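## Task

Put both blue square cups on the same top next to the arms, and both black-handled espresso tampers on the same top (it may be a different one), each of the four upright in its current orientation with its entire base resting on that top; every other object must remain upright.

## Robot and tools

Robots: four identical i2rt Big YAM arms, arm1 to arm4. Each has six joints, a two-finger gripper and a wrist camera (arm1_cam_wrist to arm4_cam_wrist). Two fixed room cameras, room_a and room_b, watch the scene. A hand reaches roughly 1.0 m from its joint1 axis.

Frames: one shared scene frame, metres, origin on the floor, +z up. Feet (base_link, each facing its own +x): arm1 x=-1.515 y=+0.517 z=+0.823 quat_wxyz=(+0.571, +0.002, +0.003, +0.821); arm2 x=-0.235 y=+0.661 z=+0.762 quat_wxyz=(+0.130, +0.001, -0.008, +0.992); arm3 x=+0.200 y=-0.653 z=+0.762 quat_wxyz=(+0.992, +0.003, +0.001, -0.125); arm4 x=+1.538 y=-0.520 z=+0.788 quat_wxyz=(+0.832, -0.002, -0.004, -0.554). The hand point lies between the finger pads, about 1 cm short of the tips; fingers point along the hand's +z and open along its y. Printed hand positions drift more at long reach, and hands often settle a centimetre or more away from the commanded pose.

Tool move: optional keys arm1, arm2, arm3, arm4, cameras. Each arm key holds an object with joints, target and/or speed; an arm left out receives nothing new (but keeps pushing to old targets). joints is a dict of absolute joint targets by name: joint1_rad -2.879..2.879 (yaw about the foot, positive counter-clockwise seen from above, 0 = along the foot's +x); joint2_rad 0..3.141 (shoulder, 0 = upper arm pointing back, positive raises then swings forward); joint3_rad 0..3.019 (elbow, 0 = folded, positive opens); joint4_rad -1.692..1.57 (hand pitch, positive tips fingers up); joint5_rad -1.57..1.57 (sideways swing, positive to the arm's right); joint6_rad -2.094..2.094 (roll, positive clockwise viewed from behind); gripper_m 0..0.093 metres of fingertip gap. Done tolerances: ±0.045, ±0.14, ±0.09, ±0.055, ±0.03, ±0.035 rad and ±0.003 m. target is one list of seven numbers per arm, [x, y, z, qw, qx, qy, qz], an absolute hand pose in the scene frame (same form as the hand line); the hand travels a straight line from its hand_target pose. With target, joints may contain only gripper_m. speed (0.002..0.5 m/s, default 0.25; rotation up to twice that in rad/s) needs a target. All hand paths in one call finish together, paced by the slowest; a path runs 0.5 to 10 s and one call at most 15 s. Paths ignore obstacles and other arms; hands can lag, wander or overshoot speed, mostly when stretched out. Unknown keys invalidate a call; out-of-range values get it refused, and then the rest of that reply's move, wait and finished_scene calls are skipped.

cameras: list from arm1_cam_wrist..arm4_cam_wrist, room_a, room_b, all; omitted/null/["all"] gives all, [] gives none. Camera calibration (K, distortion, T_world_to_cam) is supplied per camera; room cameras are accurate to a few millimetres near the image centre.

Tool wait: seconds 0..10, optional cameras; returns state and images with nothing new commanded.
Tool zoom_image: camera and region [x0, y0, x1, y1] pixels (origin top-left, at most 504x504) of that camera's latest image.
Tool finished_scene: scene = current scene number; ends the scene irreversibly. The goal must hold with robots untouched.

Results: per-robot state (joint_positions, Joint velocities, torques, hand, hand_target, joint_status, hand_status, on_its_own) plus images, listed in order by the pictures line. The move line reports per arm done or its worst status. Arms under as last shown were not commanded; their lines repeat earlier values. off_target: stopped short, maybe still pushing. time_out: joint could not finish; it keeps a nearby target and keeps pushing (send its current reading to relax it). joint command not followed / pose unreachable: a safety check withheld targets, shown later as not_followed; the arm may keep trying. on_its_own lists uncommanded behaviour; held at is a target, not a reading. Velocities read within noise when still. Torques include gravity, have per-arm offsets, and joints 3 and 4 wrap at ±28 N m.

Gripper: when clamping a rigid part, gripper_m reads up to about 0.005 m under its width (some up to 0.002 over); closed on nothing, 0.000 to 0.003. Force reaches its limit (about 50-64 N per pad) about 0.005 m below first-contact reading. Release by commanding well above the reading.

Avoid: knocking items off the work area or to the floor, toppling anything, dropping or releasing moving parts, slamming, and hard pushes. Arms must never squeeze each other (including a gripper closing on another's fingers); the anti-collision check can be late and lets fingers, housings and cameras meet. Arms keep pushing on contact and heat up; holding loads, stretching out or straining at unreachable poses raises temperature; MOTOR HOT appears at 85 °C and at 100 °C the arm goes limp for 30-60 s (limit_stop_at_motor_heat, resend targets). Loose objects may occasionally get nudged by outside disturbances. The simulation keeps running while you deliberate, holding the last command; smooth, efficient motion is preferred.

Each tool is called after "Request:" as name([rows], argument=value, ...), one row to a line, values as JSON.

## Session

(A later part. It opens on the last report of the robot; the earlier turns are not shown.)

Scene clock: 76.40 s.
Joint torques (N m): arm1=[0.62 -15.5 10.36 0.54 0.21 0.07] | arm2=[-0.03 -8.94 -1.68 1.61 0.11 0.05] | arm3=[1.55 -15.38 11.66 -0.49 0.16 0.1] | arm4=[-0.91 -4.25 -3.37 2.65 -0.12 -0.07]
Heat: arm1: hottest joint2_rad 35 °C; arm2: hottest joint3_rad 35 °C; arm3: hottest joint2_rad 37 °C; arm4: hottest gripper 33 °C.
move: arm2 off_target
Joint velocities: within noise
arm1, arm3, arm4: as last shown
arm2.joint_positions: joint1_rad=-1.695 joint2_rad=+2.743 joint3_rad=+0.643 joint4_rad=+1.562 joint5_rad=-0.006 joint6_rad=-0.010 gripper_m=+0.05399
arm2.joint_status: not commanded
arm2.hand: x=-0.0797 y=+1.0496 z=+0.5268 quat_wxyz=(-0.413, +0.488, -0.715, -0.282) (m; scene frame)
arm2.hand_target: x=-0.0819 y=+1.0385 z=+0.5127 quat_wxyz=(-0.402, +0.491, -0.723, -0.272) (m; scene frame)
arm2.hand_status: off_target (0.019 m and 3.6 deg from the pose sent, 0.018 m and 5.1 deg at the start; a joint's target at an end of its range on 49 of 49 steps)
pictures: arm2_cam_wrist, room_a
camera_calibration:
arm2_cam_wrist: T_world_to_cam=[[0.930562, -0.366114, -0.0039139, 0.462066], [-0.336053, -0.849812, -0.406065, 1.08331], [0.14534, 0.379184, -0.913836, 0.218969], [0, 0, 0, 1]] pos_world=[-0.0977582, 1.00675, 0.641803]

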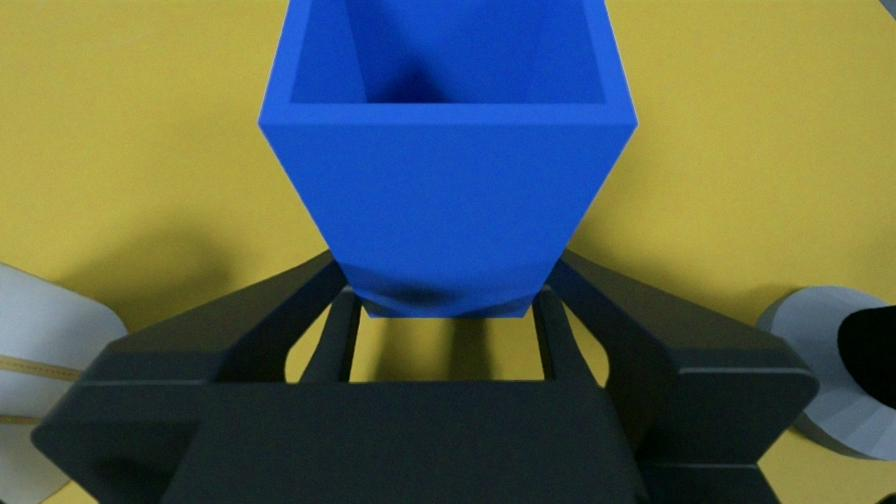

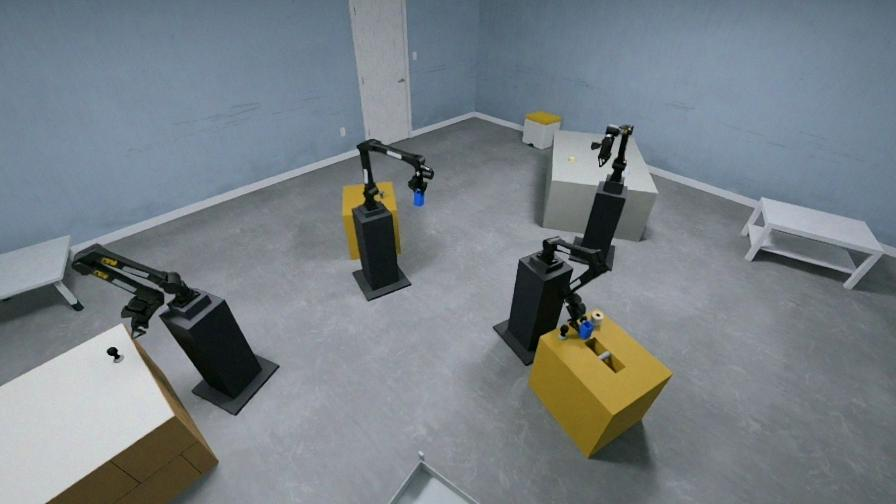

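Request:
move(arm2={"joints":{"gripper_m":0.07}}, cameras=["arm2_cam_wrist"])

Request:
move(arm2={"target":[-0.082,1.04,0.75,0.4362,-0.4770,0.7021,0.2943],"speed":0.2}, cameras=["arm2_cam_wrist","room_a"])

Request:
zoom_image(camera="room_a", region=[540, 290, 640, 390])

Scene clock: 77.77 s.
Joint torques (N m): arm1=[1.38 -13.92 10.24 0.64 0.21 0.07] | arm2=[-0.56 -9.82 -1.8 1.59 0.12 0.04] | arm3=[1.49 -15.44 11.64 -0.49 0.16 0.1] | arm4=[-0.85 -4.13 -3.37 2.66 -0.12 -0.06]
Heat: arm1: hottest joint2_rad 35 °C; arm2: hottest joint3_rad 34 °C; arm3: hottest joint2_rad 37 °C; arm4: hottest gripper 33 °C.
move: arm2 done
Joint velocities: within noise
arm1.joint_positions: joint1_rad=-1.817 joint2_rad=+1.839 joint3_rad=+2.143 joint4_rad=-1.677 joint5_rad=-0.002 joint6_rad=+1.557 gripper_m=+0.06295
arm1.joint_status: not commanded
arm1.hand: x=-0.9160 y=+0.5822 z=+1.1699 quat_wxyz=(-0.064, -0.659, -0.746, -0.071) (m; scene frame)
arm1.hand_target: x=-0.9087 y=+0.5860 z=+1.1593 quat_wxyz=(-0.057, -0.664, -0.743, -0.063) (m; scene frame)
arm1.hand_status: not commanded
arm2.joint_positions: joint1_rad=-1.695 joint2_rad=+2.759 joint3_rad=+0.645 joint4_rad=+1.562 joint5_rad=-0.006 joint6_rad=-0.010 gripper_m=+0.06990
arm2.joint_status: all done
arm2.hand: x=-0.0815 y=+1.0452 z=+0.5207 quat_wxyz=(-0.408, +0.490, -0.718, -0.278) (m; scene frame)
arm2.hand_target: x=-0.0820 y=+1.0383 z=+0.5126 quat_wxyz=(-0.402, +0.492, -0.723, -0.272) (m; scene frame)
arm2.hand_status: not commanded
arm3, arm4: as last shown
pictures: arm2_cam_wrist
camera_calibration:
arm2_cam_wrist: T_world_to_cam=[[0.930659, -0.365869, -0.00369099, 0.461778], [-0.337651, -0.854908, -0.393857, 1.07528], [0.140945, 0.367793, -0.919164, 0.229664], [0, 0, 0, 1]] pos_world=[-0.0990567, 1.00375, 0.636311]

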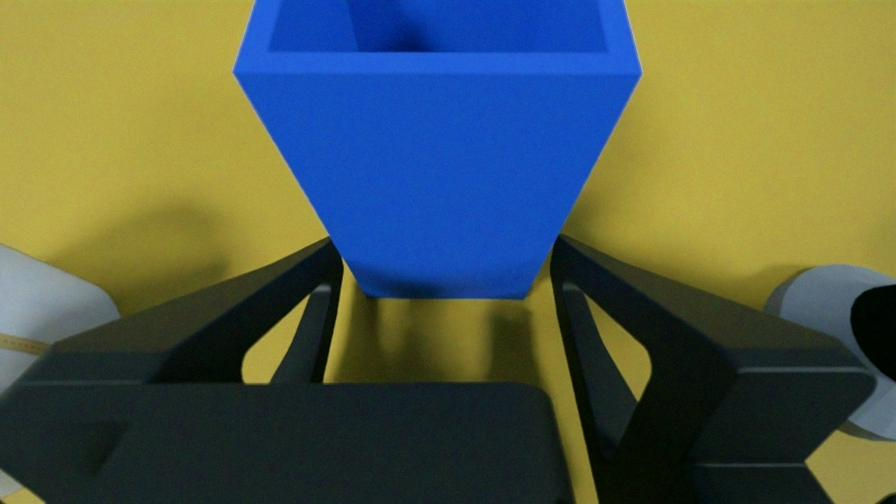

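Scene clock: 79.93 s.
Joint torques (N m): arm1=[1.08 -14.8 10.44 0.66 0.23 0.08] | arm2=[0.38 -9.52 1.7 1.55 0.27 0.07] | arm3=[1.55 -15.38 11.66 -0.49 0.16 0.1] | arm4=[-0.97 -4.37 -3.36 2.61 -0.11 -0.08]
Heat: arm1: hottest joint2_rad 35 °C; arm2: hottest joint3_rad 34 °C; arm3: hottest joint2_rad 37 °C; arm4: hottest gripper 33 °C.
move: arm2 done
Joint velocities: within noise
arm1, arm3, arm4: as last shown
arm2.joint_positions: joint1_rad=-1.695 joint2_rad=+1.862 joint3_rad=+0.277 joint4_rad=+1.102 joint5_rad=-0.002 joint6_rad=-0.010 gripper_m=+0.06992
arm2.joint_status: not commanded
arm2.hand: x=-0.0821 y=+1.0392 z=+0.7451 quat_wxyz=(-0.434, +0.480, -0.704, -0.293) (m; scene frame)
arm2.hand_target: x=-0.0820 y=+1.0400 z=+0.7499 quat_wxyz=(-0.437, +0.478, -0.703, -0.295) (m; scene frame)
arm2.hand_status: done (0.005 m and 0.5 deg from the pose sent, 0.229 m and 4.3 deg at the start)
pictures: arm2_cam_wrist, room_a
camera_calibration:
arm2_cam_wrist: T_world_to_cam=[[0.9295, -0.36882, -0.00156442, 0.462321], [-0.32897, -0.827137, -0.455656, 1.17626], [0.166761, 0.424047, -0.890155, 0.360351], [0, 0, 0, 1]] pos_world=[-0.102865, 0.990636, 0.857462]

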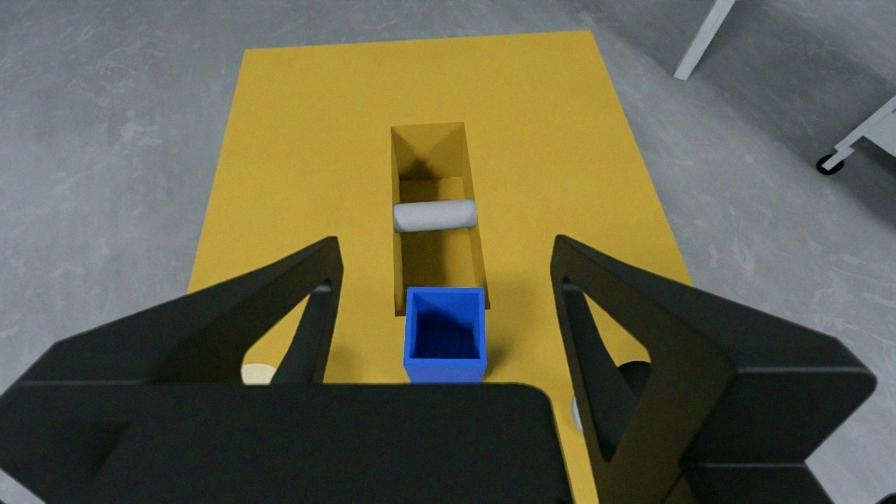

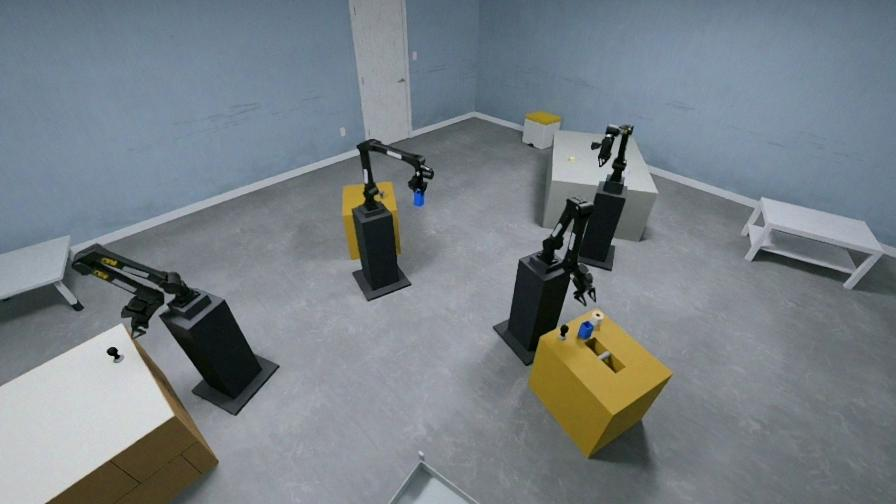

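Scaled by 5.040 from the camera's 896x504 image, which has a finer 1280x720 frame.

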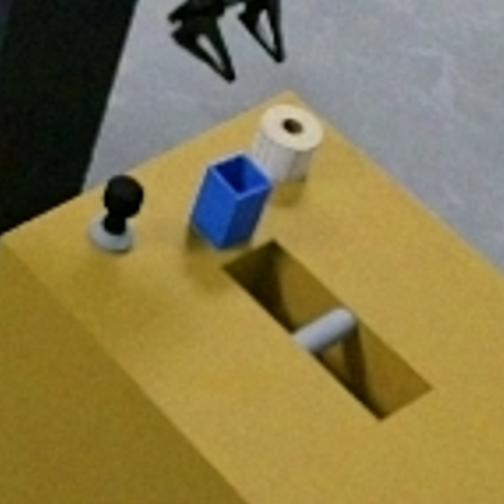

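Request:
move(arm2="{\"target\":[0.022,0.975,0.68,0.0787,-0.4281,0.8996,0.0375],\"speed\":0.25},\"joints\":{\"gripper_m\":0.093}}", cameras=["arm2_cam_wrist"])


Request:
move(arm2={"target":[0.022,0.975,0.68,0.0787,-0.4281,0.8996,0.0375],"speed":0.25,"joints":{"gripper_m":0.093}}, cameras=["arm2_cam_wrist"])

Scene clock: 83.97 s.
Joint torques (N m): arm1=[0.44 -14.74 10.33 0.61 0.21 0.02] | arm2=[-1.26 -8.88 7.12 0.21 0.24 0.05] | arm3=[1.55 -15.38 11.66 -0.5 0.16 0.1] | arm4=[-0.91 -4.19 -3.37 2.66 -0.11 -0.07]
Heat: arm1: hottest joint2_rad 35 °C; arm2: hottest joint3_rad 34 °C; arm3: hottest joint2_rad 37 °C; arm4: hottest gripper 33 °C.
move: arm2 off_target
Joint velocities: within noise
arm1, arm4: as last shown
arm2.joint_positions: joint1_rad=-1.981 joint2_rad=+1.770 joint3_rad=+0.722 joint4_rad=-0.361 joint5_rad=+0.005 joint6_rad=-0.003 gripper_m=+0.09289
arm2.joint_status: all done
arm2.hand: x=+0.0108 y=+0.9696 z=+0.6815 quat_wxyz=(-0.078, +0.435, -0.896, -0.039) (m; scene frame)
arm2.hand_target: x=+0.0218 y=+0.9747 z=+0.6802 quat_wxyz=(-0.079, +0.428, -0.900, -0.037) (m; scene frame)
arm2.hand_status: off_target (0.013 m and 0.9 deg from the pose sent, 0.139 m and 55.8 deg at the start)
arm3.joint_positions: joint1_rad=+2.144 joint2_rad=+1.545 joint3_rad=+1.416 joint4_rad=-1.486 joint5_rad=-0.003 joint6_rad=+1.560 gripper_m=+0.05260
arm3.joint_status: not commanded
arm3.hand: x=+0.0576 y=-0.2295 z=+0.9808 quat_wxyz=(-0.002, +0.166, -0.986, +0.019) (m; scene frame)
arm3.hand_target: x=+0.0575 y=-0.2241 z=+1.0058 quat_wxyz=(+0.001, +0.160, -0.987, -0.007) (m; scene frame)
arm3.hand_status: not commanded
pictures: arm2_cam_wrist
camera_calibration:
arm2_cam_wrist: T_world_to_cam=[[0.782582, -0.622526, -0.00508311, 0.600151], [-0.557513, -0.70444, 0.439254, 0.393862], [-0.277028, -0.340919, -0.898348, 1.06971], [0, 0, 0, 1]] pos_world=[0.0462551, 1.01575, 0.791017]

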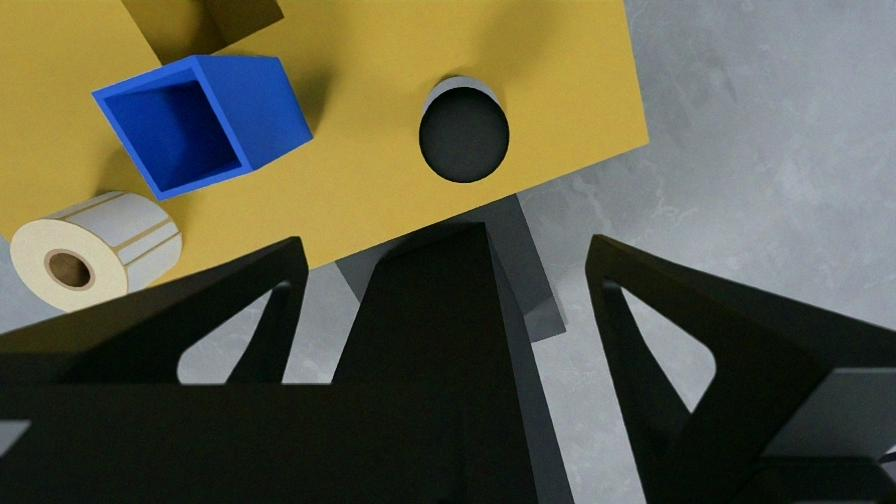

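Request:
move(arm2={"target":[0.037,0.985,0.568,0.0787,-0.4281,0.8996,0.0375],"speed":0.15}, cameras=["arm2_cam_wrist","room_a"])

Request:
zoom_image(camera="room_a", region=[540, 290, 640, 390])

Scene clock: 86.13 s.
Joint torques (N m): arm1=[0.15 -15.15 10.13 0.54 0.19 0.07] | arm2=[-0.85 -11.11 4.53 1.01 0.13 -0.06] | arm3=[1.55 -15.38 11.66 -0.49 0.16 0.1] | arm4=[-0.73 -4.37 -3.36 2.65 -0.11 -0.05]
Heat: arm1: hottest joint2_rad 35 °C; arm2: hottest joint3_rad 34 °C; arm3: hottest joint2_rad 37 °C; arm4: hottest gripper 33 °C.
move: arm2 off_target
Joint velocities: within noise
arm1, arm3: as last shown
arm2.joint_positions: joint1_rad=-1.996 joint2_rad=+2.119 joint3_rad=+0.809 joint4_rad=-0.109 joint5_rad=+0.005 joint6_rad=-0.007 gripper_m=+0.09289
arm2.joint_status: not commanded
arm2.hand: x=+0.0274 y=+0.9825 z=+0.5731 quat_wxyz=(-0.073, +0.430, -0.899, -0.037) (m; scene frame)
arm2.hand_target: x=+0.0369 y=+0.9848 z=+0.5682 quat_wxyz=(-0.079, +0.428, -0.900, -0.037) (m; scene frame)
arm2.hand_status: off_target (0.011 m and 0.6 deg from the pose sent, 0.117 m and 0.9 deg at the start)
arm4.joint_positions: joint1_rad=+0.938 joint2_rad=+2.216 joint3_rad=+0.131 joint4_rad=+1.389 joint5_rad=-0.050 joint6_rad=-0.028 gripper_m=+0.09396
arm4.joint_status: not commanded
arm4.hand: x=+1.8360 y=-0.5842 z=+0.6922 quat_wxyz=(-0.425, -0.083, -0.901, +0.037) (m; scene frame)
arm4.hand_target: x=+1.8300 y=-0.5869 z=+0.6901 quat_wxyz=(-0.420, -0.085, -0.902, +0.040) (m; scene frame)
arm4.hand_status: not commanded
pictures: arm2_cam_wrist, room_a
camera_calibration:
arm2_cam_wrist: T_world_to_cam=[[0.775687, -0.6311, -0.00474369, 0.603046], [-0.5625, -0.694739, 0.448255, 0.445275], [-0.286189, -0.345037, -0.893893, 0.983176], [0, 0, 0, 1]] pos_world=[0.0640666, 1.02916, 0.682118]

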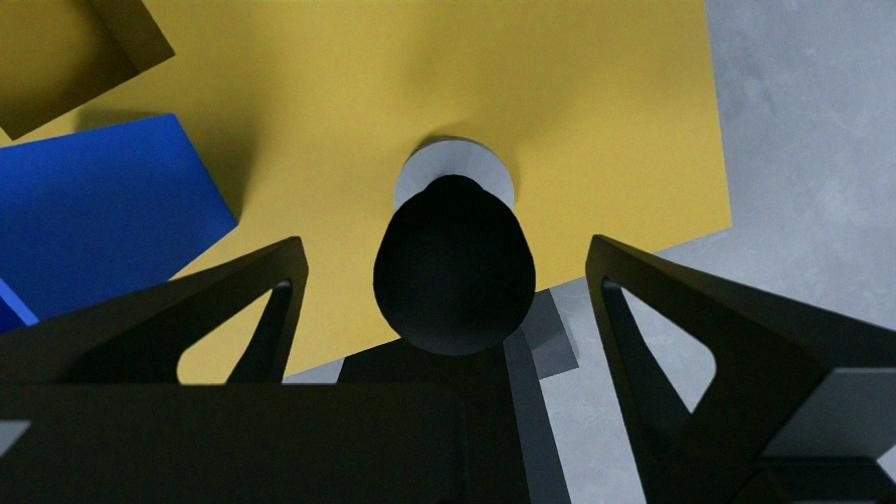

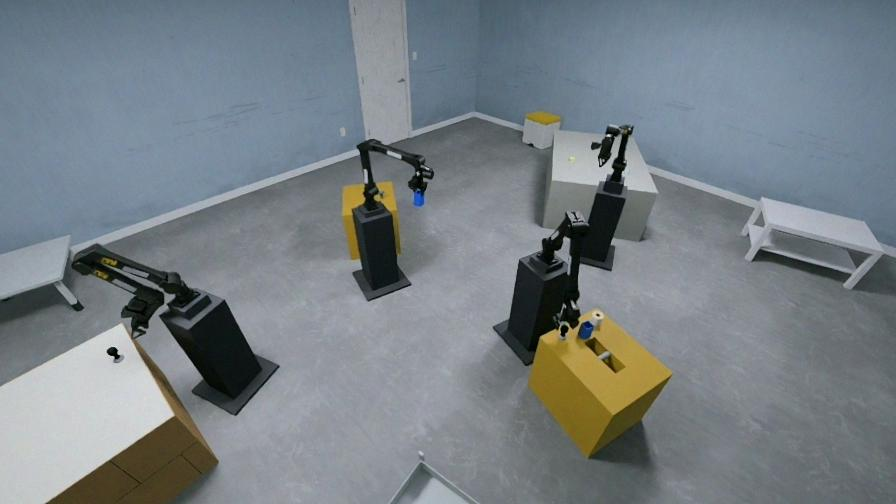

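Scaled by 5.040 from the camera's 896x504 image, which has a finer 1280x720 frame.

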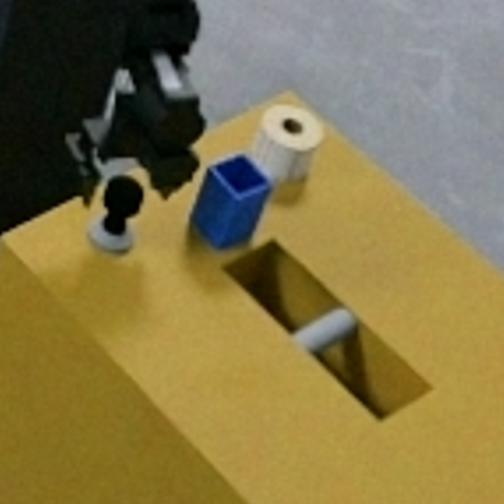

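Request:
move(arm2={"joints":{"gripper_m":0.035}}, cameras=[])

Request:
move(arm2={"target":[0.045,0.99,0.70,0.0787,-0.4281,0.8996,0.0375],"speed":0.2}, cameras=["arm2_cam_wrist"])

Request:
move(arm2={"target":[0.155,1.215,0.65,0.0787,-0.4281,0.8996,0.0375],"speed":0.25}, cameras=["arm2_cam_wrist","room_a"])

Scene clock: 88.37 s.
Joint torques (N m): arm1=[0.32 -14.8 10.35 0.49 0.23 0.02] | arm2=[-0.67 -11.11 4.36 1.01 0.03 -0.05] | arm3=[1.55 -15.38 11.66 -0.49 0.16 0.1] | arm4=[-0.91 -4.25 -3.33 2.63 -0.12 -0.06]
Heat: arm1: hottest joint2_rad 35 °C; arm2: hottest joint3_rad 34 °C; arm3: hottest joint2_rad 37 °C; arm4: hottest gripper 33 °C.
move: arm2 off_target
Joint velocities: within noise
arm1, arm3, arm4: as last shown
arm2.joint_positions: joint1_rad=-1.998 joint2_rad=+2.119 joint3_rad=+0.809 joint4_rad=-0.109 joint5_rad=+0.008 joint6_rad=-0.007 gripper_m=+0.04581
arm2.joint_status: gripper_m off_target (ended at +0.04583, target +0.03500)
arm2.hand: x=+0.0285 y=+0.9816 z=+0.5731 quat_wxyz=(-0.074, +0.429, -0.900, -0.035) (m; scene frame)
arm2.hand_target: x=+0.0369 y=+0.9847 z=+0.5682 quat_wxyz=(-0.079, +0.428, -0.900, -0.037) (m; scene frame)
arm2.hand_status: not commanded
pictures: none
No camera images: "cameras" was empty.

Scene clock: 89.83 s.
Joint torques (N m): arm1=[1.26 -14.45 10.22 0.7 0.13 0.08] | arm2=[-1.08 -13.39 7.57 -0.08 0.06 -0.08] | arm3=[1.55 -15.44 11.67 -0.49 0.16 0.1] | arm4=[-0.85 -4.37 -3.33 2.65 -0.12 -0.08]
Heat: arm1: hottest joint2_rad 35 °C; arm2: hottest joint3_rad 34 °C; arm3: hottest joint2_rad 38 °C; arm4: hottest gripper 33 °C.
move: arm2 off_target
Joint velocities: within noise
arm1, arm3, arm4: as last shown
arm2.joint_positions: joint1_rad=-2.000 joint2_rad=+1.813 joint3_rad=+0.802 joint4_rad=-0.453 joint5_rad=+0.008 joint6_rad=-0.011 gripper_m=+0.04581
arm2.joint_status: not commanded
arm2.hand: x=+0.0257 y=+0.9753 z=+0.6807 quat_wxyz=(-0.054, +0.430, -0.901, -0.026) (m; scene frame)
arm2.hand_target: x=+0.0447 y=+0.9894 z=+0.7003 quat_wxyz=(-0.079, +0.428, -0.900, -0.037) (m; scene frame)
arm2.hand_status: off_target (0.031 m and 3.2 deg from the pose sent, 0.128 m and 0.6 deg at the start)
pictures: arm2_cam_wrist
camera_calibration:
arm2_cam_wrist: T_world_to_cam=[[0.775346, -0.631534, -0.00174515, 0.598857], [-0.550557, -0.677278, 0.488038, 0.346667], [-0.309394, -0.377438, -0.872821, 1.09423], [0, 0, 0, 1]] pos_world=[0.0650857, 1.02599, 0.786923]

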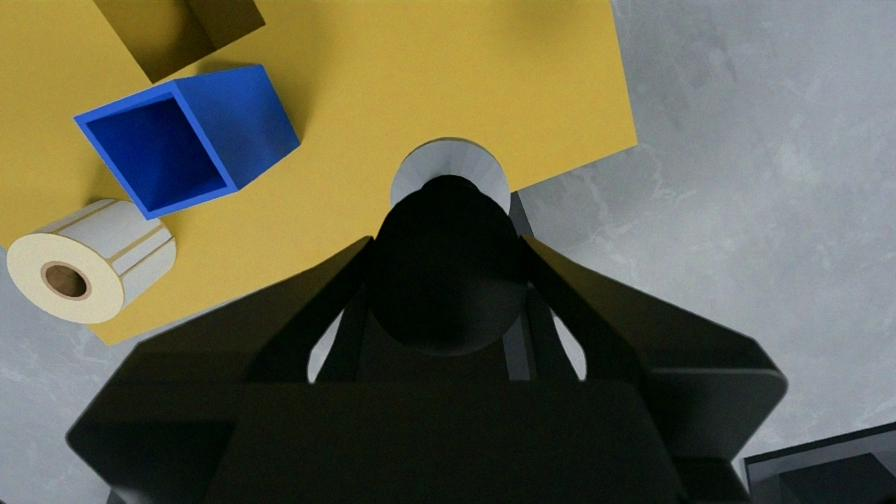

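Scene clock: 91.80 s.
Joint torques (N m): arm1=[0.62 -14.97 10.32 0.59 0.15 0.06] | arm2=[0.79 -18.32 10.99 0.17 0.28 0.18] | arm3=[1.55 -15.44 11.66 -0.49 0.16 0.1] | arm4=[-0.85 -4.31 -3.37 2.58 -0.12 -0.07]
Heat: arm1: hottest joint2_rad 35 °C; arm2: hottest joint3_rad 34 °C; arm3: hottest joint2_rad 38 °C; arm4: hottest gripper 33 °C.
move: arm2 off_target
Joint velocities: within noise
arm1, arm3, arm4: as last shown
arm2.joint_positions: joint1_rad=-1.930 joint2_rad=+2.329 joint3_rad=+1.622 joint4_rad=-0.745 joint5_rad=+0.017 joint6_rad=+0.062 gripper_m=+0.04581
arm2.joint_status: not commanded
arm2.hand: x=+0.1460 y=+1.1910 z=+0.6371 quat_wxyz=(-0.060, +0.429, -0.901, -0.029) (m; scene frame)
arm2.hand_target: x=+0.1542 y=+1.2140 z=+0.6509 quat_wxyz=(-0.079, +0.428, -0.899, -0.038) (m; scene frame)
arm2.hand_status: off_target (0.029 m and 2.4 deg from the pose sent, 0.274 m and 3.2 deg at the start)
pictures: arm2_cam_wrist, room_a
camera_calibration:
arm2_cam_wrist: T_world_to_cam=[[0.773252, -0.634097, -0.00170213, 0.644923], [-0.557039, -0.680561, 0.475967, 0.592742], [-0.302967, -0.367094, -0.879462, 1.16577], [0, 0, 0, 1]] pos_world=[0.184682, 1.24029, 0.74422]

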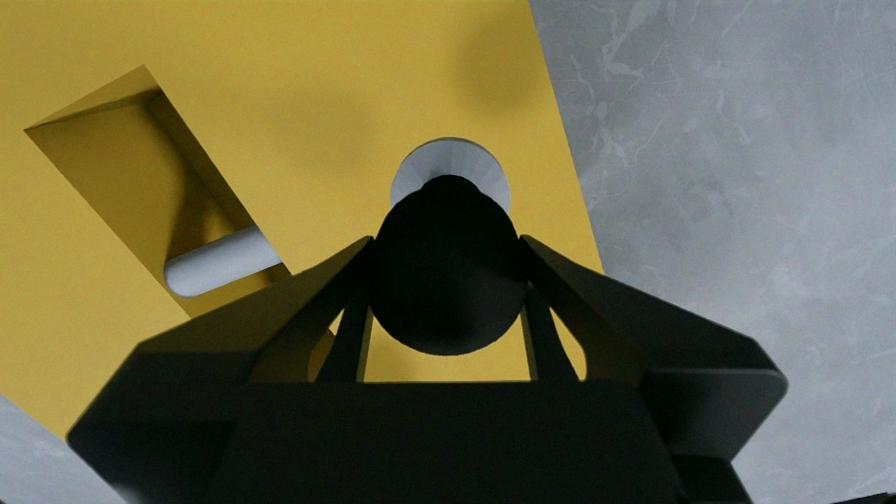

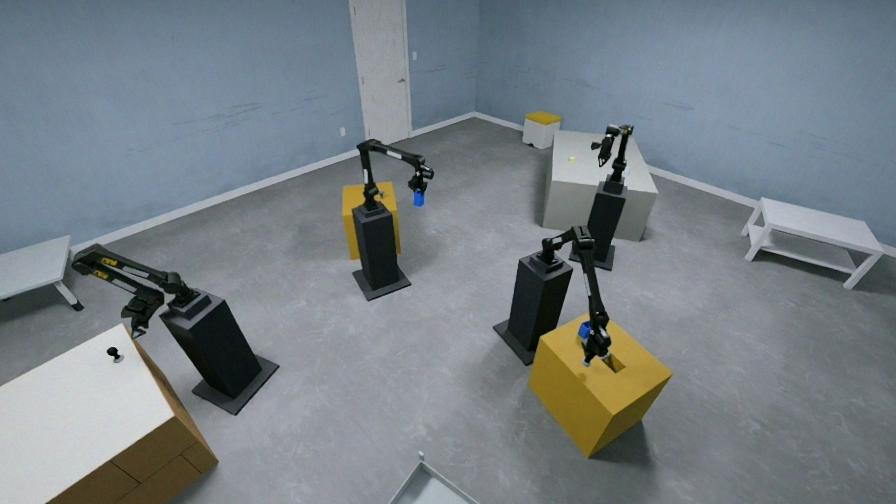

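Request:
move(arm2={"target":[0.152,1.21,0.578,0.0787,-0.4281,0.8996,0.0375],"speed":0.08}, cameras=["arm2_cam_wrist","room_a"])

Request:
zoom_image(camera="room_a", region=[530, 300, 650, 420])

Scene clock: 93.77 s.
Joint torques (N m): arm1=[0.56 -14.92 10.54 0.83 0.19 0.05] | arm2=[0.67 -17.49 9.76 1.13 0.26 0.14] | arm3=[1.55 -15.38 11.66 -0.5 0.16 0.09] | arm4=[-0.73 -4.48 -3.37 2.65 -0.11 -0.07]
Heat: arm1: hottest joint2_rad 35 °C; arm2: hottest joint3_rad 34 °C; arm3: hottest joint2_rad 38 °C; arm4: hottest gripper 33 °C.
move: arm2 off_target
Joint velocities: within noise
arm1, arm3, arm4: as last shown
arm2.joint_positions: joint1_rad=-1.930 joint2_rad=+2.428 joint3_rad=+1.626 joint4_rad=-0.649 joint5_rad=+0.017 joint6_rad=+0.062 gripper_m=+0.04581
arm2.joint_status: not commanded
arm2.hand: x=+0.1437 y=+1.1885 z=+0.5784 quat_wxyz=(-0.060, +0.429, -0.901, -0.028) (m; scene frame)
arm2.hand_target: x=+0.1513 y=+1.2092 z=+0.5788 quat_wxyz=(-0.079, +0.428, -0.900, -0.038) (m; scene frame)
arm2.hand_status: off_target (0.023 m and 2.4 deg from the pose sent, 0.062 m and 2.4 deg at the start)
pictures: arm2_cam_wrist, room_a
camera_calibration:
arm2_cam_wrist: T_world_to_cam=[[0.773016, -0.634384, -0.00169342, 0.645473], [-0.557195, -0.680231, 0.476256, 0.617188], [-0.303281, -0.36721, -0.879305, 1.11266], [0, 0, 0, 1]] pos_world=[0.182382, 1.23789, 0.68552]

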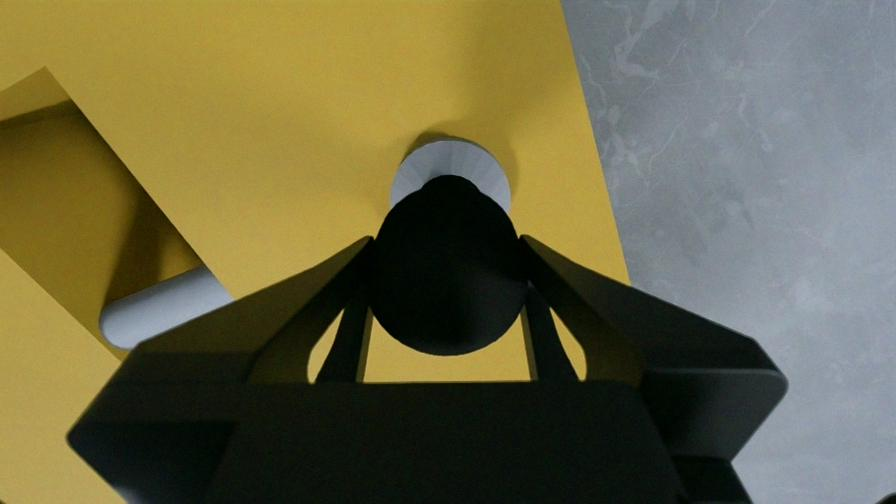

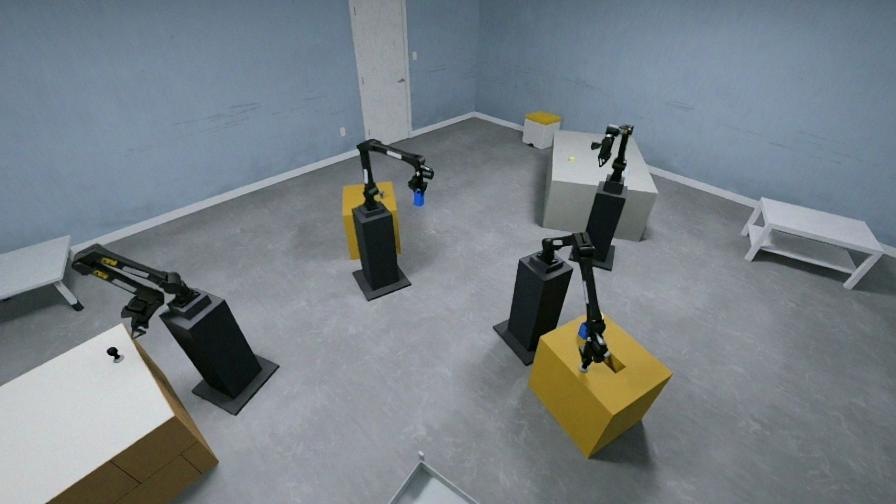

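Scaled by 4.200 from the camera's 896x504 image, which has a finer 1280x720 frame.

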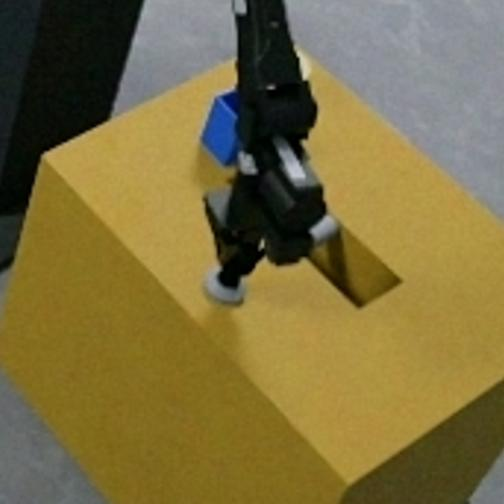

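Request:
move(arm2={"target":[0.148,1.203,0.566,0.0787,-0.4281,0.8996,0.0375],"speed":0.05}, cameras=["arm2_cam_wrist"])

Request:
move(arm2={"joints":{"gripper_m":0.075}}, cameras=["arm2_cam_wrist"])

Request:
move(arm2={"target":[0.14,1.185,0.75,0.0787,-0.4281,0.8996,0.0375],"speed":0.2}, cameras=["arm2_cam_wrist","room_a"])

Scene clock: 95.27 s.
Joint torques (N m): arm1=[1.44 -14.21 10.33 0.47 0.18 0.01] | arm2=[0.67 -16.85 8.08 1.44 0.27 0.15] | arm3=[1.55 -15.38 11.64 -0.49 0.15 0.1] | arm4=[-0.73 -4.19 -3.3 2.63 -0.13 -0.06]
Heat: arm1: hottest joint2_rad 35 °C; arm2: hottest joint3_rad 34 °C; arm3: hottest joint2_rad 38 °C; arm4: hottest gripper 33 °C.
move: arm2 off_target
Joint velocities: within noise
arm1.joint_positions: joint1_rad=-1.817 joint2_rad=+1.839 joint3_rad=+2.143 joint4_rad=-1.677 joint5_rad=-0.002 joint6_rad=+1.557 gripper_m=+0.06295
arm1.joint_status: not commanded
arm1.hand: x=-0.9160 y=+0.5822 z=+1.1699 quat_wxyz=(-0.064, -0.659, -0.746, -0.071) (m; scene frame)
arm1.hand_target: x=-0.9087 y=+0.5860 z=+1.1593 quat_wxyz=(-0.057, -0.664, -0.743, -0.063) (m; scene frame)
arm1.hand_status: not commanded
arm2.joint_positions: joint1_rad=-1.930 joint2_rad=+2.431 joint3_rad=+1.626 joint4_rad=-0.620 joint5_rad=+0.017 joint6_rad=+0.062 gripper_m=+0.04581
arm2.joint_status: not commanded
arm2.hand: x=+0.1473 y=+1.1935 z=+0.5775 quat_wxyz=(-0.071, +0.428, -0.900, -0.035) (m; scene frame)
arm2.hand_target: x=+0.1477 y=+1.2025 z=+0.5664 quat_wxyz=(-0.079, +0.428, -0.900, -0.037) (m; scene frame)
arm2.hand_status: off_target (0.015 m and 0.9 deg from the pose sent, 0.020 m and 2.4 deg at the start)
arm3, arm4: as last shown
pictures: arm2_cam_wrist
camera_calibration:
arm2_cam_wrist: T_world_to_cam=[[0.77288, -0.634543, -0.0034953, 0.647098], [-0.564363, -0.689898, 0.45336, 0.648862], [-0.290088, -0.34842, -0.891321, 1.09728], [0, 0, 0, 1]] pos_world=[0.184371, 1.24057, 0.686118]

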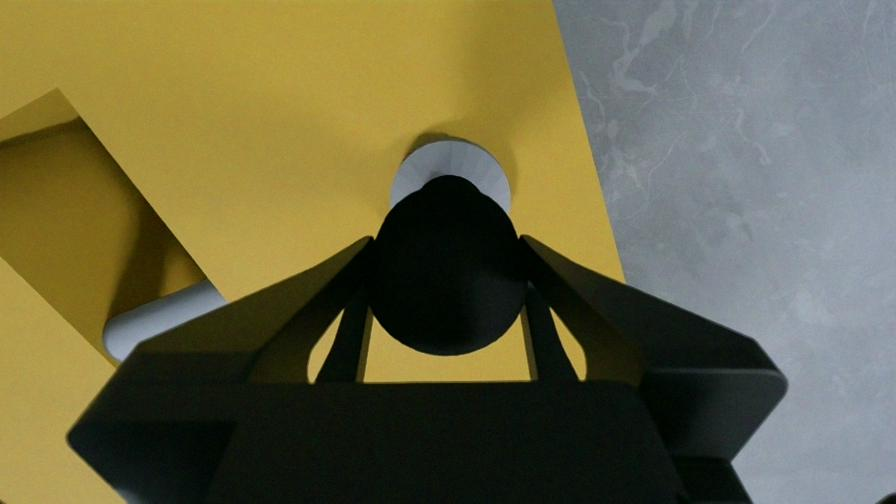

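Scene clock: 95.90 s.
Joint torques (N m): arm1=[0.62 -14.62 10.28 0.77 0.18 0.06] | arm2=[0.73 -16.97 8.05 1.05 0.3 0.14] | arm3=[1.55 -15.38 11.66 -0.49 0.15 0.09] | arm4=[-0.85 -4.37 -3.33 2.63 -0.13 -0.06]
Heat: arm1: hottest joint2_rad 35 °C; arm2: hottest joint3_rad 34 °C; arm3: hottest joint2_rad 38 °C; arm4: hottest gripper 33 °C.
move: arm2 done
Joint velocities: within noise
arm1, arm3, arm4: as last shown
arm2.joint_positions: joint1_rad=-1.930 joint2_rad=+2.432 joint3_rad=+1.626 joint4_rad=-0.609 joint5_rad=+0.017 joint6_rad=+0.062 gripper_m=+0.07485
arm2.joint_status: all done
arm2.hand: x=+0.1487 y=+1.1955 z=+0.5775 quat_wxyz=(-0.076, +0.428, -0.900, -0.037) (m; scene frame)
arm2.hand_target: x=+0.1477 y=+1.2025 z=+0.5663 quat_wxyz=(-0.079, +0.428, -0.900, -0.037) (m; scene frame)
arm2.hand_status: not commanded
pictures: arm2_cam_wrist
camera_calibration:
arm2_cam_wrist: T_world_to_cam=[[0.772885, -0.634533, -0.00413571, 0.647606], [-0.567095, -0.693639, 0.444149, 0.661271], [-0.284696, -0.340931, -0.895943, 1.0913], [0, 0, 0, 1]] pos_world=[0.185167, 1.24167, 0.686717]

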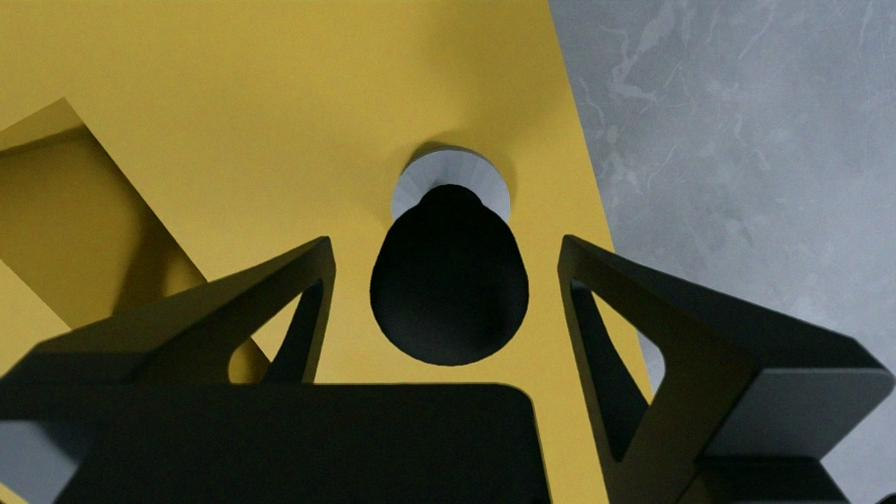

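Scene clock: 97.63 s.
Joint torques (N m): arm1=[1.67 -15.03 10.44 0.68 0.2 0.05] | arm2=[0.26 -18.73 7.91 -0.05 0.27 0.11] | arm3=[1.55 -15.38 11.66 -0.5 0.16 0.1] | arm4=[-0.85 -4.25 -3.36 2.63 -0.12 -0.07]
Heat: arm1: hottest joint2_rad 35 °C; arm2: hottest joint3_rad 35 °C; arm3: hottest joint2_rad 38 °C; arm4: hottest gripper 33 °C.
move: arm2 done
Joint velocities: within noise
arm1, arm4: as last shown
arm2.joint_positions: joint1_rad=-1.930 joint2_rad=+2.132 joint3_rad=+1.578 joint4_rad=-0.862 joint5_rad=+0.017 joint6_rad=+0.062 gripper_m=+0.07492
arm2.joint_status: not commanded
arm2.hand: x=+0.1412 y=+1.1828 z=+0.7410 quat_wxyz=(-0.075, +0.428, -0.900, -0.037) (m; scene frame)
arm2.hand_target: x=+0.1400 y=+1.1849 z=+0.7499 quat_wxyz=(-0.079, +0.428, -0.900, -0.037) (m; scene frame)
arm2.hand_status: done (0.009 m and 0.5 deg from the pose sent, 0.173 m and 0.3 deg at the start)
arm3.joint_positions: joint1_rad=+2.144 joint2_rad=+1.545 joint3_rad=+1.416 joint4_rad=-1.486 joint5_rad=-0.003 joint6_rad=+1.560 gripper_m=+0.05260
arm3.joint_status: not commanded
arm3.hand: x=+0.0576 y=-0.2295 z=+0.9808 quat_wxyz=(-0.002, +0.166, -0.986, +0.019) (m; scene frame)
arm3.hand_target: x=+0.0575 y=-0.2241 z=+1.0058 quat_wxyz=(+0.001, +0.160, -0.987, -0.007) (m; scene frame)
arm3.hand_status: not commanded
pictures: arm2_cam_wrist, room_a
camera_calibration:
arm2_cam_wrist: T_world_to_cam=[[0.77288, -0.63454, -0.00400652, 0.645905], [-0.566593, -0.692935, 0.445884, 0.573333], [-0.285708, -0.342345, -0.895082, 1.23248], [0, 0, 0, 1]] pos_world=[0.177768, 1.22907, 0.850117]

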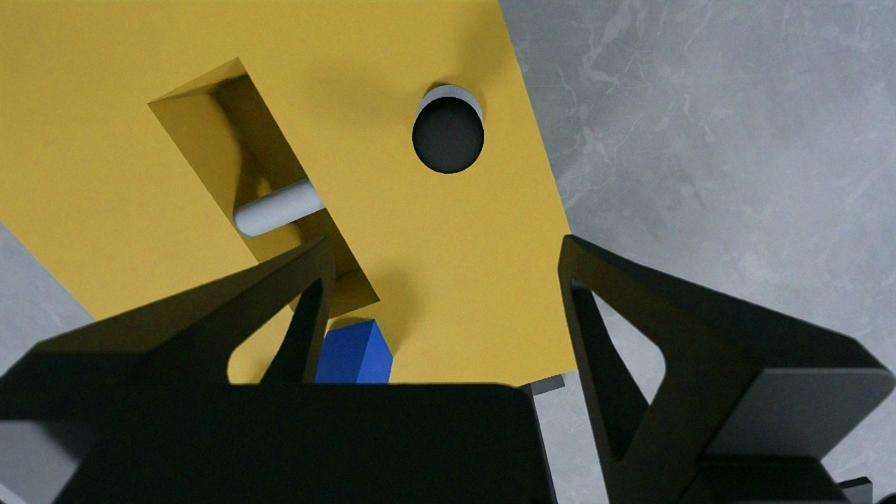

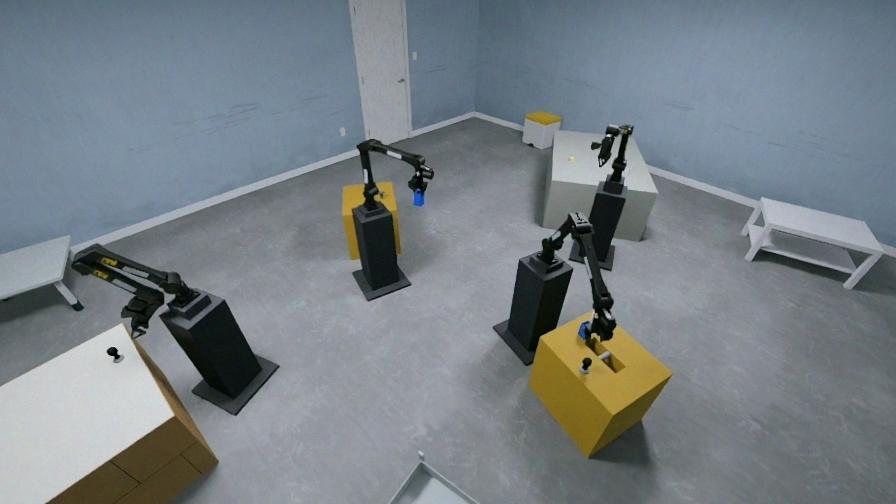

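Request:
move(arm1={"joints":{"joint1_rad":0.0,"joint2_rad":0.5,"joint3_rad":1.5,"joint4_rad":-1.2,"joint6_rad":0}}, arm2={"joints":{"joint2_rad":0.6,"joint3_rad":1.2,"joint4_rad":-0.8,"joint5_rad":0,"joint6_rad":0,"gripper_m":0.093}}, cameras=[])

Request:
move(arm2={"joints":{"joint1_rad":2.152}}, arm3={"target":[-0.010,-0.024,1.03,0,-0.159,0.9873,0],"speed":0.2}, cameras=["room_b"])

Request:
move(arm2={"target":[-0.063,0.140,0.967,0.4053,0.5072,0.7020,-0.2928],"speed":0.25}, cameras=["room_b","room_a","arm2_cam_wrist","arm3_cam_wrist"])

Scene clock: 101.43 s.
Joint torques (N m): arm1=[0.91 4.37 5.89 2.96 0.12 -0.19] | arm2=[-0.09 -0.21 8.51 2.06 -0.05 -0.04] | arm3=[1.55 -15.38 11.66 -0.5 0.16 0.1] | arm4=[-0.79 -4.25 -3.36 2.63 -0.11 -0.07]
Heat: arm1: hottest joint2_rad 35 °C; arm2: hottest joint3_rad 35 °C; arm3: hottest joint2_rad 38 °C; arm4: hottest joint2_rad 32 °C.
move: arm1 done; arm2 done
Joint velocities: within noise
arm1.joint_positions: joint1_rad=-0.012 joint2_rad=+0.500 joint3_rad=+1.501 joint4_rad=-1.210 joint5_rad=-0.003 joint6_rad=+0.017 gripper_m=+0.06298
arm1.joint_status: all done
arm1.hand: x=-1.5677 y=+0.6769 z=+1.4652 quat_wxyz=(-0.356, +0.630, -0.454, -0.520) (m; scene frame)
arm1.hand_target: x=-1.5692 y=+0.6770 z=+1.4674 quat_wxyz=(-0.360, +0.634, -0.444, -0.521) (m; scene frame)
arm1.hand_status: not commanded
arm2.joint_positions: joint1_rad=-1.930 joint2_rad=+0.605 joint3_rad=+1.198 joint4_rad=-0.804 joint5_rad=+0.004 joint6_rad=+0.010 gripper_m=+0.09289
arm2.joint_status: all done
arm2.hand: x=-0.0568 y=+0.9005 z=+1.3295 quat_wxyz=(-0.561, +0.347, -0.691, -0.295) (m; scene frame)
arm2.hand_target: x=-0.0597 y=+0.8998 z=+1.3329 quat_wxyz=(-0.565, +0.352, -0.685, -0.296) (m; scene frame)
arm2.hand_status: not commanded
arm3: as last shown
arm4.joint_positions: joint1_rad=+0.938 joint2_rad=+2.216 joint3_rad=+0.131 joint4_rad=+1.389 joint5_rad=-0.050 joint6_rad=-0.028 gripper_m=+0.09396
arm4.joint_status: not commanded
arm4.hand: x=+1.8360 y=-0.5842 z=+0.6922 quat_wxyz=(-0.425, -0.083, -0.901, +0.037) (m; scene frame)
arm4.hand_target: x=+1.8300 y=-0.5869 z=+0.6901 quat_wxyz=(-0.420, -0.085, -0.902, +0.040) (m; scene frame)
arm4.hand_status: not commanded
pictures: none
No camera images: "cameras" was empty.

Scene clock: 104.23 s.
Joint torques (N m): arm1=[0.21 5.3 6.12 3.12 0.1 -0.24] | arm2=[0.56 -0.97 9.16 2.21 -0.01 -0.02] | arm3=[1.67 -21.13 13.68 -0.25 0.16 0.09] | arm4=[-0.85 -4.31 -3.36 2.62 -0.13 -0.06]
Heat: arm1: hottest joint2_rad 35 °C; arm2: hottest joint3_rad 35 °C; arm3: hottest joint2_rad 38 °C; arm4: hottest joint2_rad 32 °C.
move: arm2 done; arm3 off_target
Joint velocities: within noise
arm1, arm4: as last shown
arm1.hand: x=-1.5677 y=+0.6768 z=+1.4652 quat_wxyz=(-0.356, +0.630, -0.454, -0.520) (m; scene frame)
arm1.hand_target: x=-1.5693 y=+0.6770 z=+1.4674 quat_wxyz=(-0.360, +0.634, -0.444, -0.521) (m; scene frame)
arm2.joint_positions: joint1_rad=+2.139 joint2_rad=+0.605 joint3_rad=+1.191 joint4_rad=-0.804 joint5_rad=+0.002 joint6_rad=+0.009 gripper_m=+0.09292
arm2.joint_status: all done
arm2.hand: x=-0.1428 y=+0.3590 z=+1.3173 quat_wxyz=(+0.503, +0.467, +0.630, -0.363) (m; scene frame)
arm2.hand_target: x=-0.1398 y=+0.3633 z=+1.3245 quat_wxyz=(+0.510, +0.457, +0.631, -0.365) (m; scene frame)
arm2.hand_status: not commanded
arm3.joint_positions: joint1_rad=+2.144 joint2_rad=+2.069 joint3_rad=+2.225 joint4_rad=-1.666 joint5_rad=-0.003 joint6_rad=+1.561 gripper_m=+0.05260
arm3.joint_status: not commanded
arm3.hand: x=-0.0080 y=-0.0338 z=+1.0103 quat_wxyz=(+0.006, +0.165, -0.986, -0.033) (m; scene frame)
arm3.hand_target: x=-0.0096 y=-0.0254 z=+1.0294 quat_wxyz=(+0.009, +0.159, -0.986, -0.053) (m; scene frame)
arm3.hand_status: off_target (0.022 m and 3.9 deg from the pose sent, 0.222 m and 2.3 deg at the start; a joint's target at an end of its range on 57 of 84 steps)
pictures: room_b

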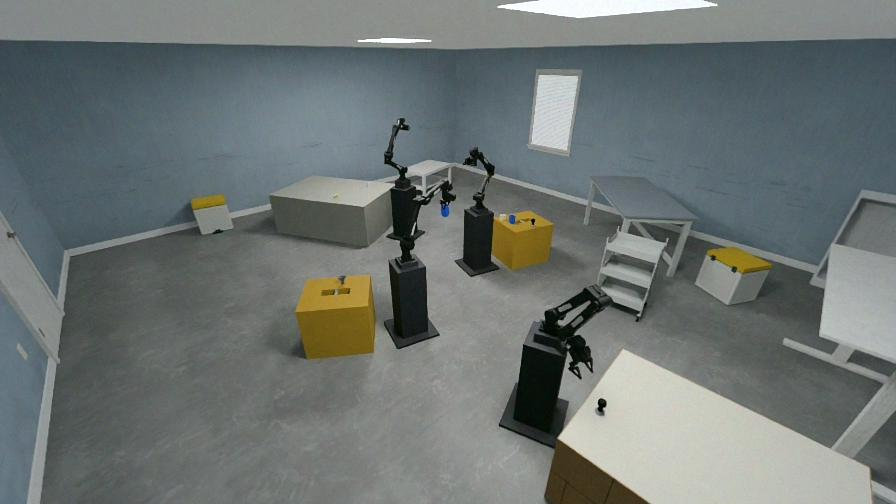

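Scene clock: 106.77 s.
Joint torques (N m): arm1=[0.38 4.95 5.82 3.03 0.1 -0.21] | arm2=[1.2 -8.41 11.06 2.56 0.3 -0.06] | arm3=[1.67 -21.13 13.68 -0.25 0.16 0.09] | arm4=[-0.79 -4.25 -3.37 2.67 -0.12 -0.07]
Heat: arm1: hottest joint2_rad 35 °C; arm2: hottest joint3_rad 35 °C; arm3: hottest joint2_rad 38 °C; arm4: hottest joint2_rad 32 °C.
move: arm2 off_target
Joint velocities: within noise
arm1, arm3, arm4: as last shown
arm2.joint_positions: joint1_rad=+2.141 joint2_rad=+1.309 joint3_rad=+0.792 joint4_rad=-0.034 joint5_rad=+0.003 joint6_rad=+0.008 gripper_m=+0.09292
arm2.joint_status: not commanded
arm2.hand: x=-0.0737 y=+0.1515 z=+0.9507 quat_wxyz=(+0.391, +0.521, +0.705, -0.282) (m; scene frame)
arm2.hand_target: x=-0.0633 y=+0.1409 z=+0.9673 quat_wxyz=(+0.405, +0.507, +0.702, -0.293) (m; scene frame)
arm2.hand_status: off_target (0.023 m and 2.6 deg from the pose sent, 0.421 m and 16.8 deg at the start)
arm3.joint_positions: joint1_rad=+2.144 joint2_rad=+2.069 joint3_rad=+2.225 joint4_rad=-1.666 joint5_rad=-0.003 joint6_rad=+1.562 gripper_m=+0.05260
pictures: arm2_cam_wrist, arm3_cam_wrist, room_a, room_b
camera_calibration:
arm2_cam_wrist: T_world_to_cam=[[-0.954569, -0.297622, -0.0147731, -0.00959911], [-0.271551, 0.889225, -0.368156, 0.199384], [0.122708, -0.347419, -0.929647, 1.06953], [0, 0, 0, 1]] pos_world=[-0.0862598, 0.19142, 1.06754]
arm3_cam_wrist: T_world_to_cam=[[0.318058, -0.94694, -0.046309, 0.0159343], [-0.765782, -0.285394, 0.576306, -0.592567], [-0.558943, -0.147836, -0.815921, 0.93426], [0, 0, 0, 1]] pos_world=[0.0633534, -0.0159091, 1.10452]

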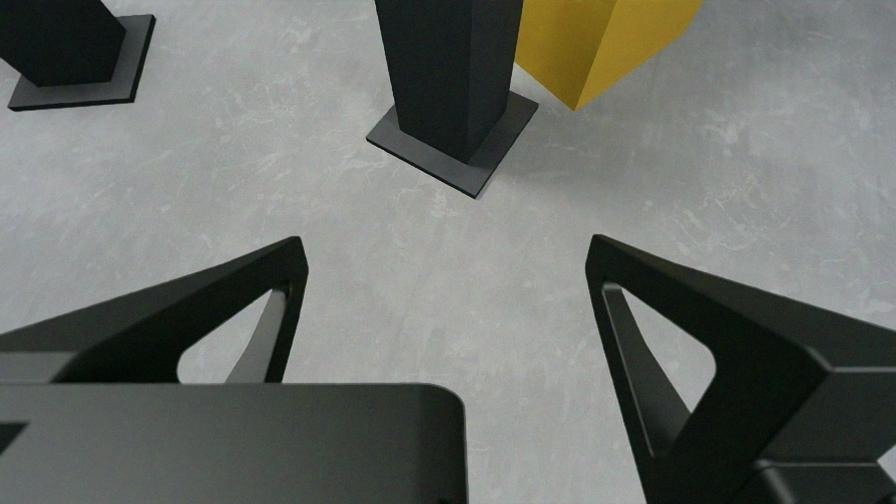

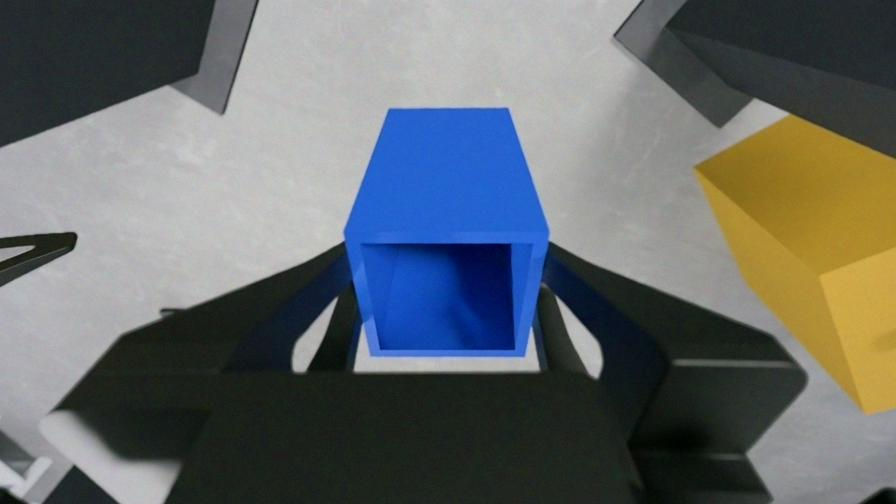

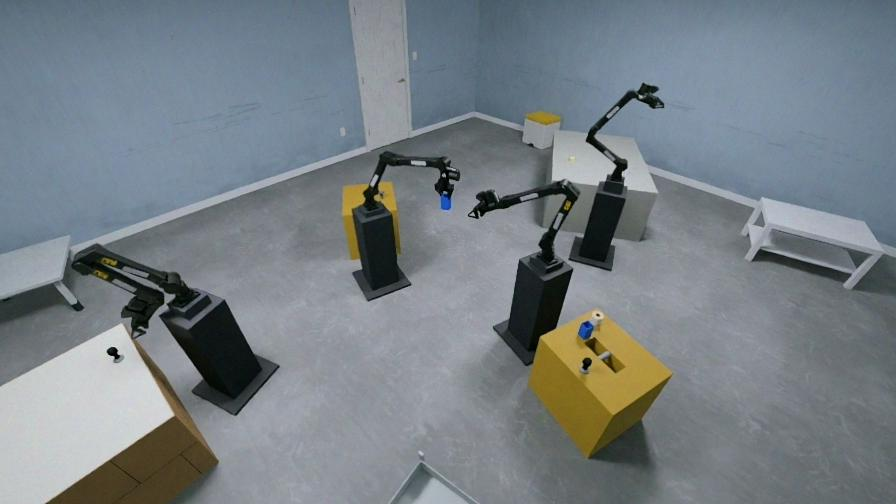

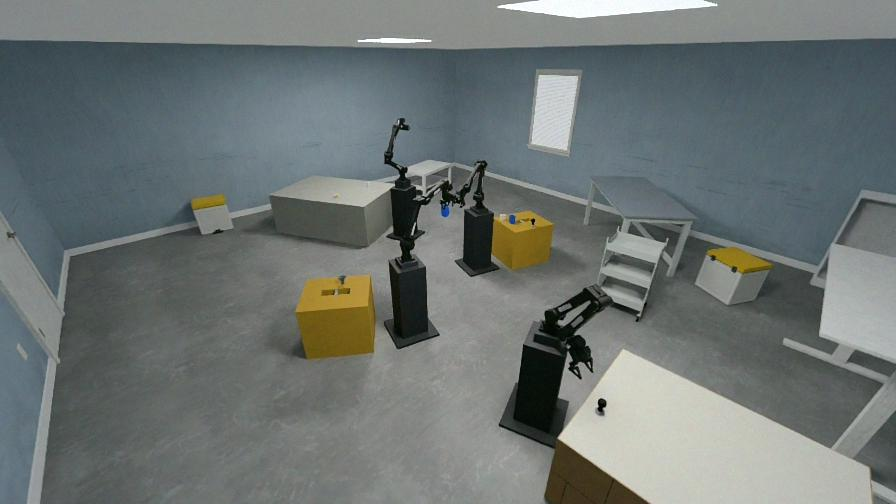

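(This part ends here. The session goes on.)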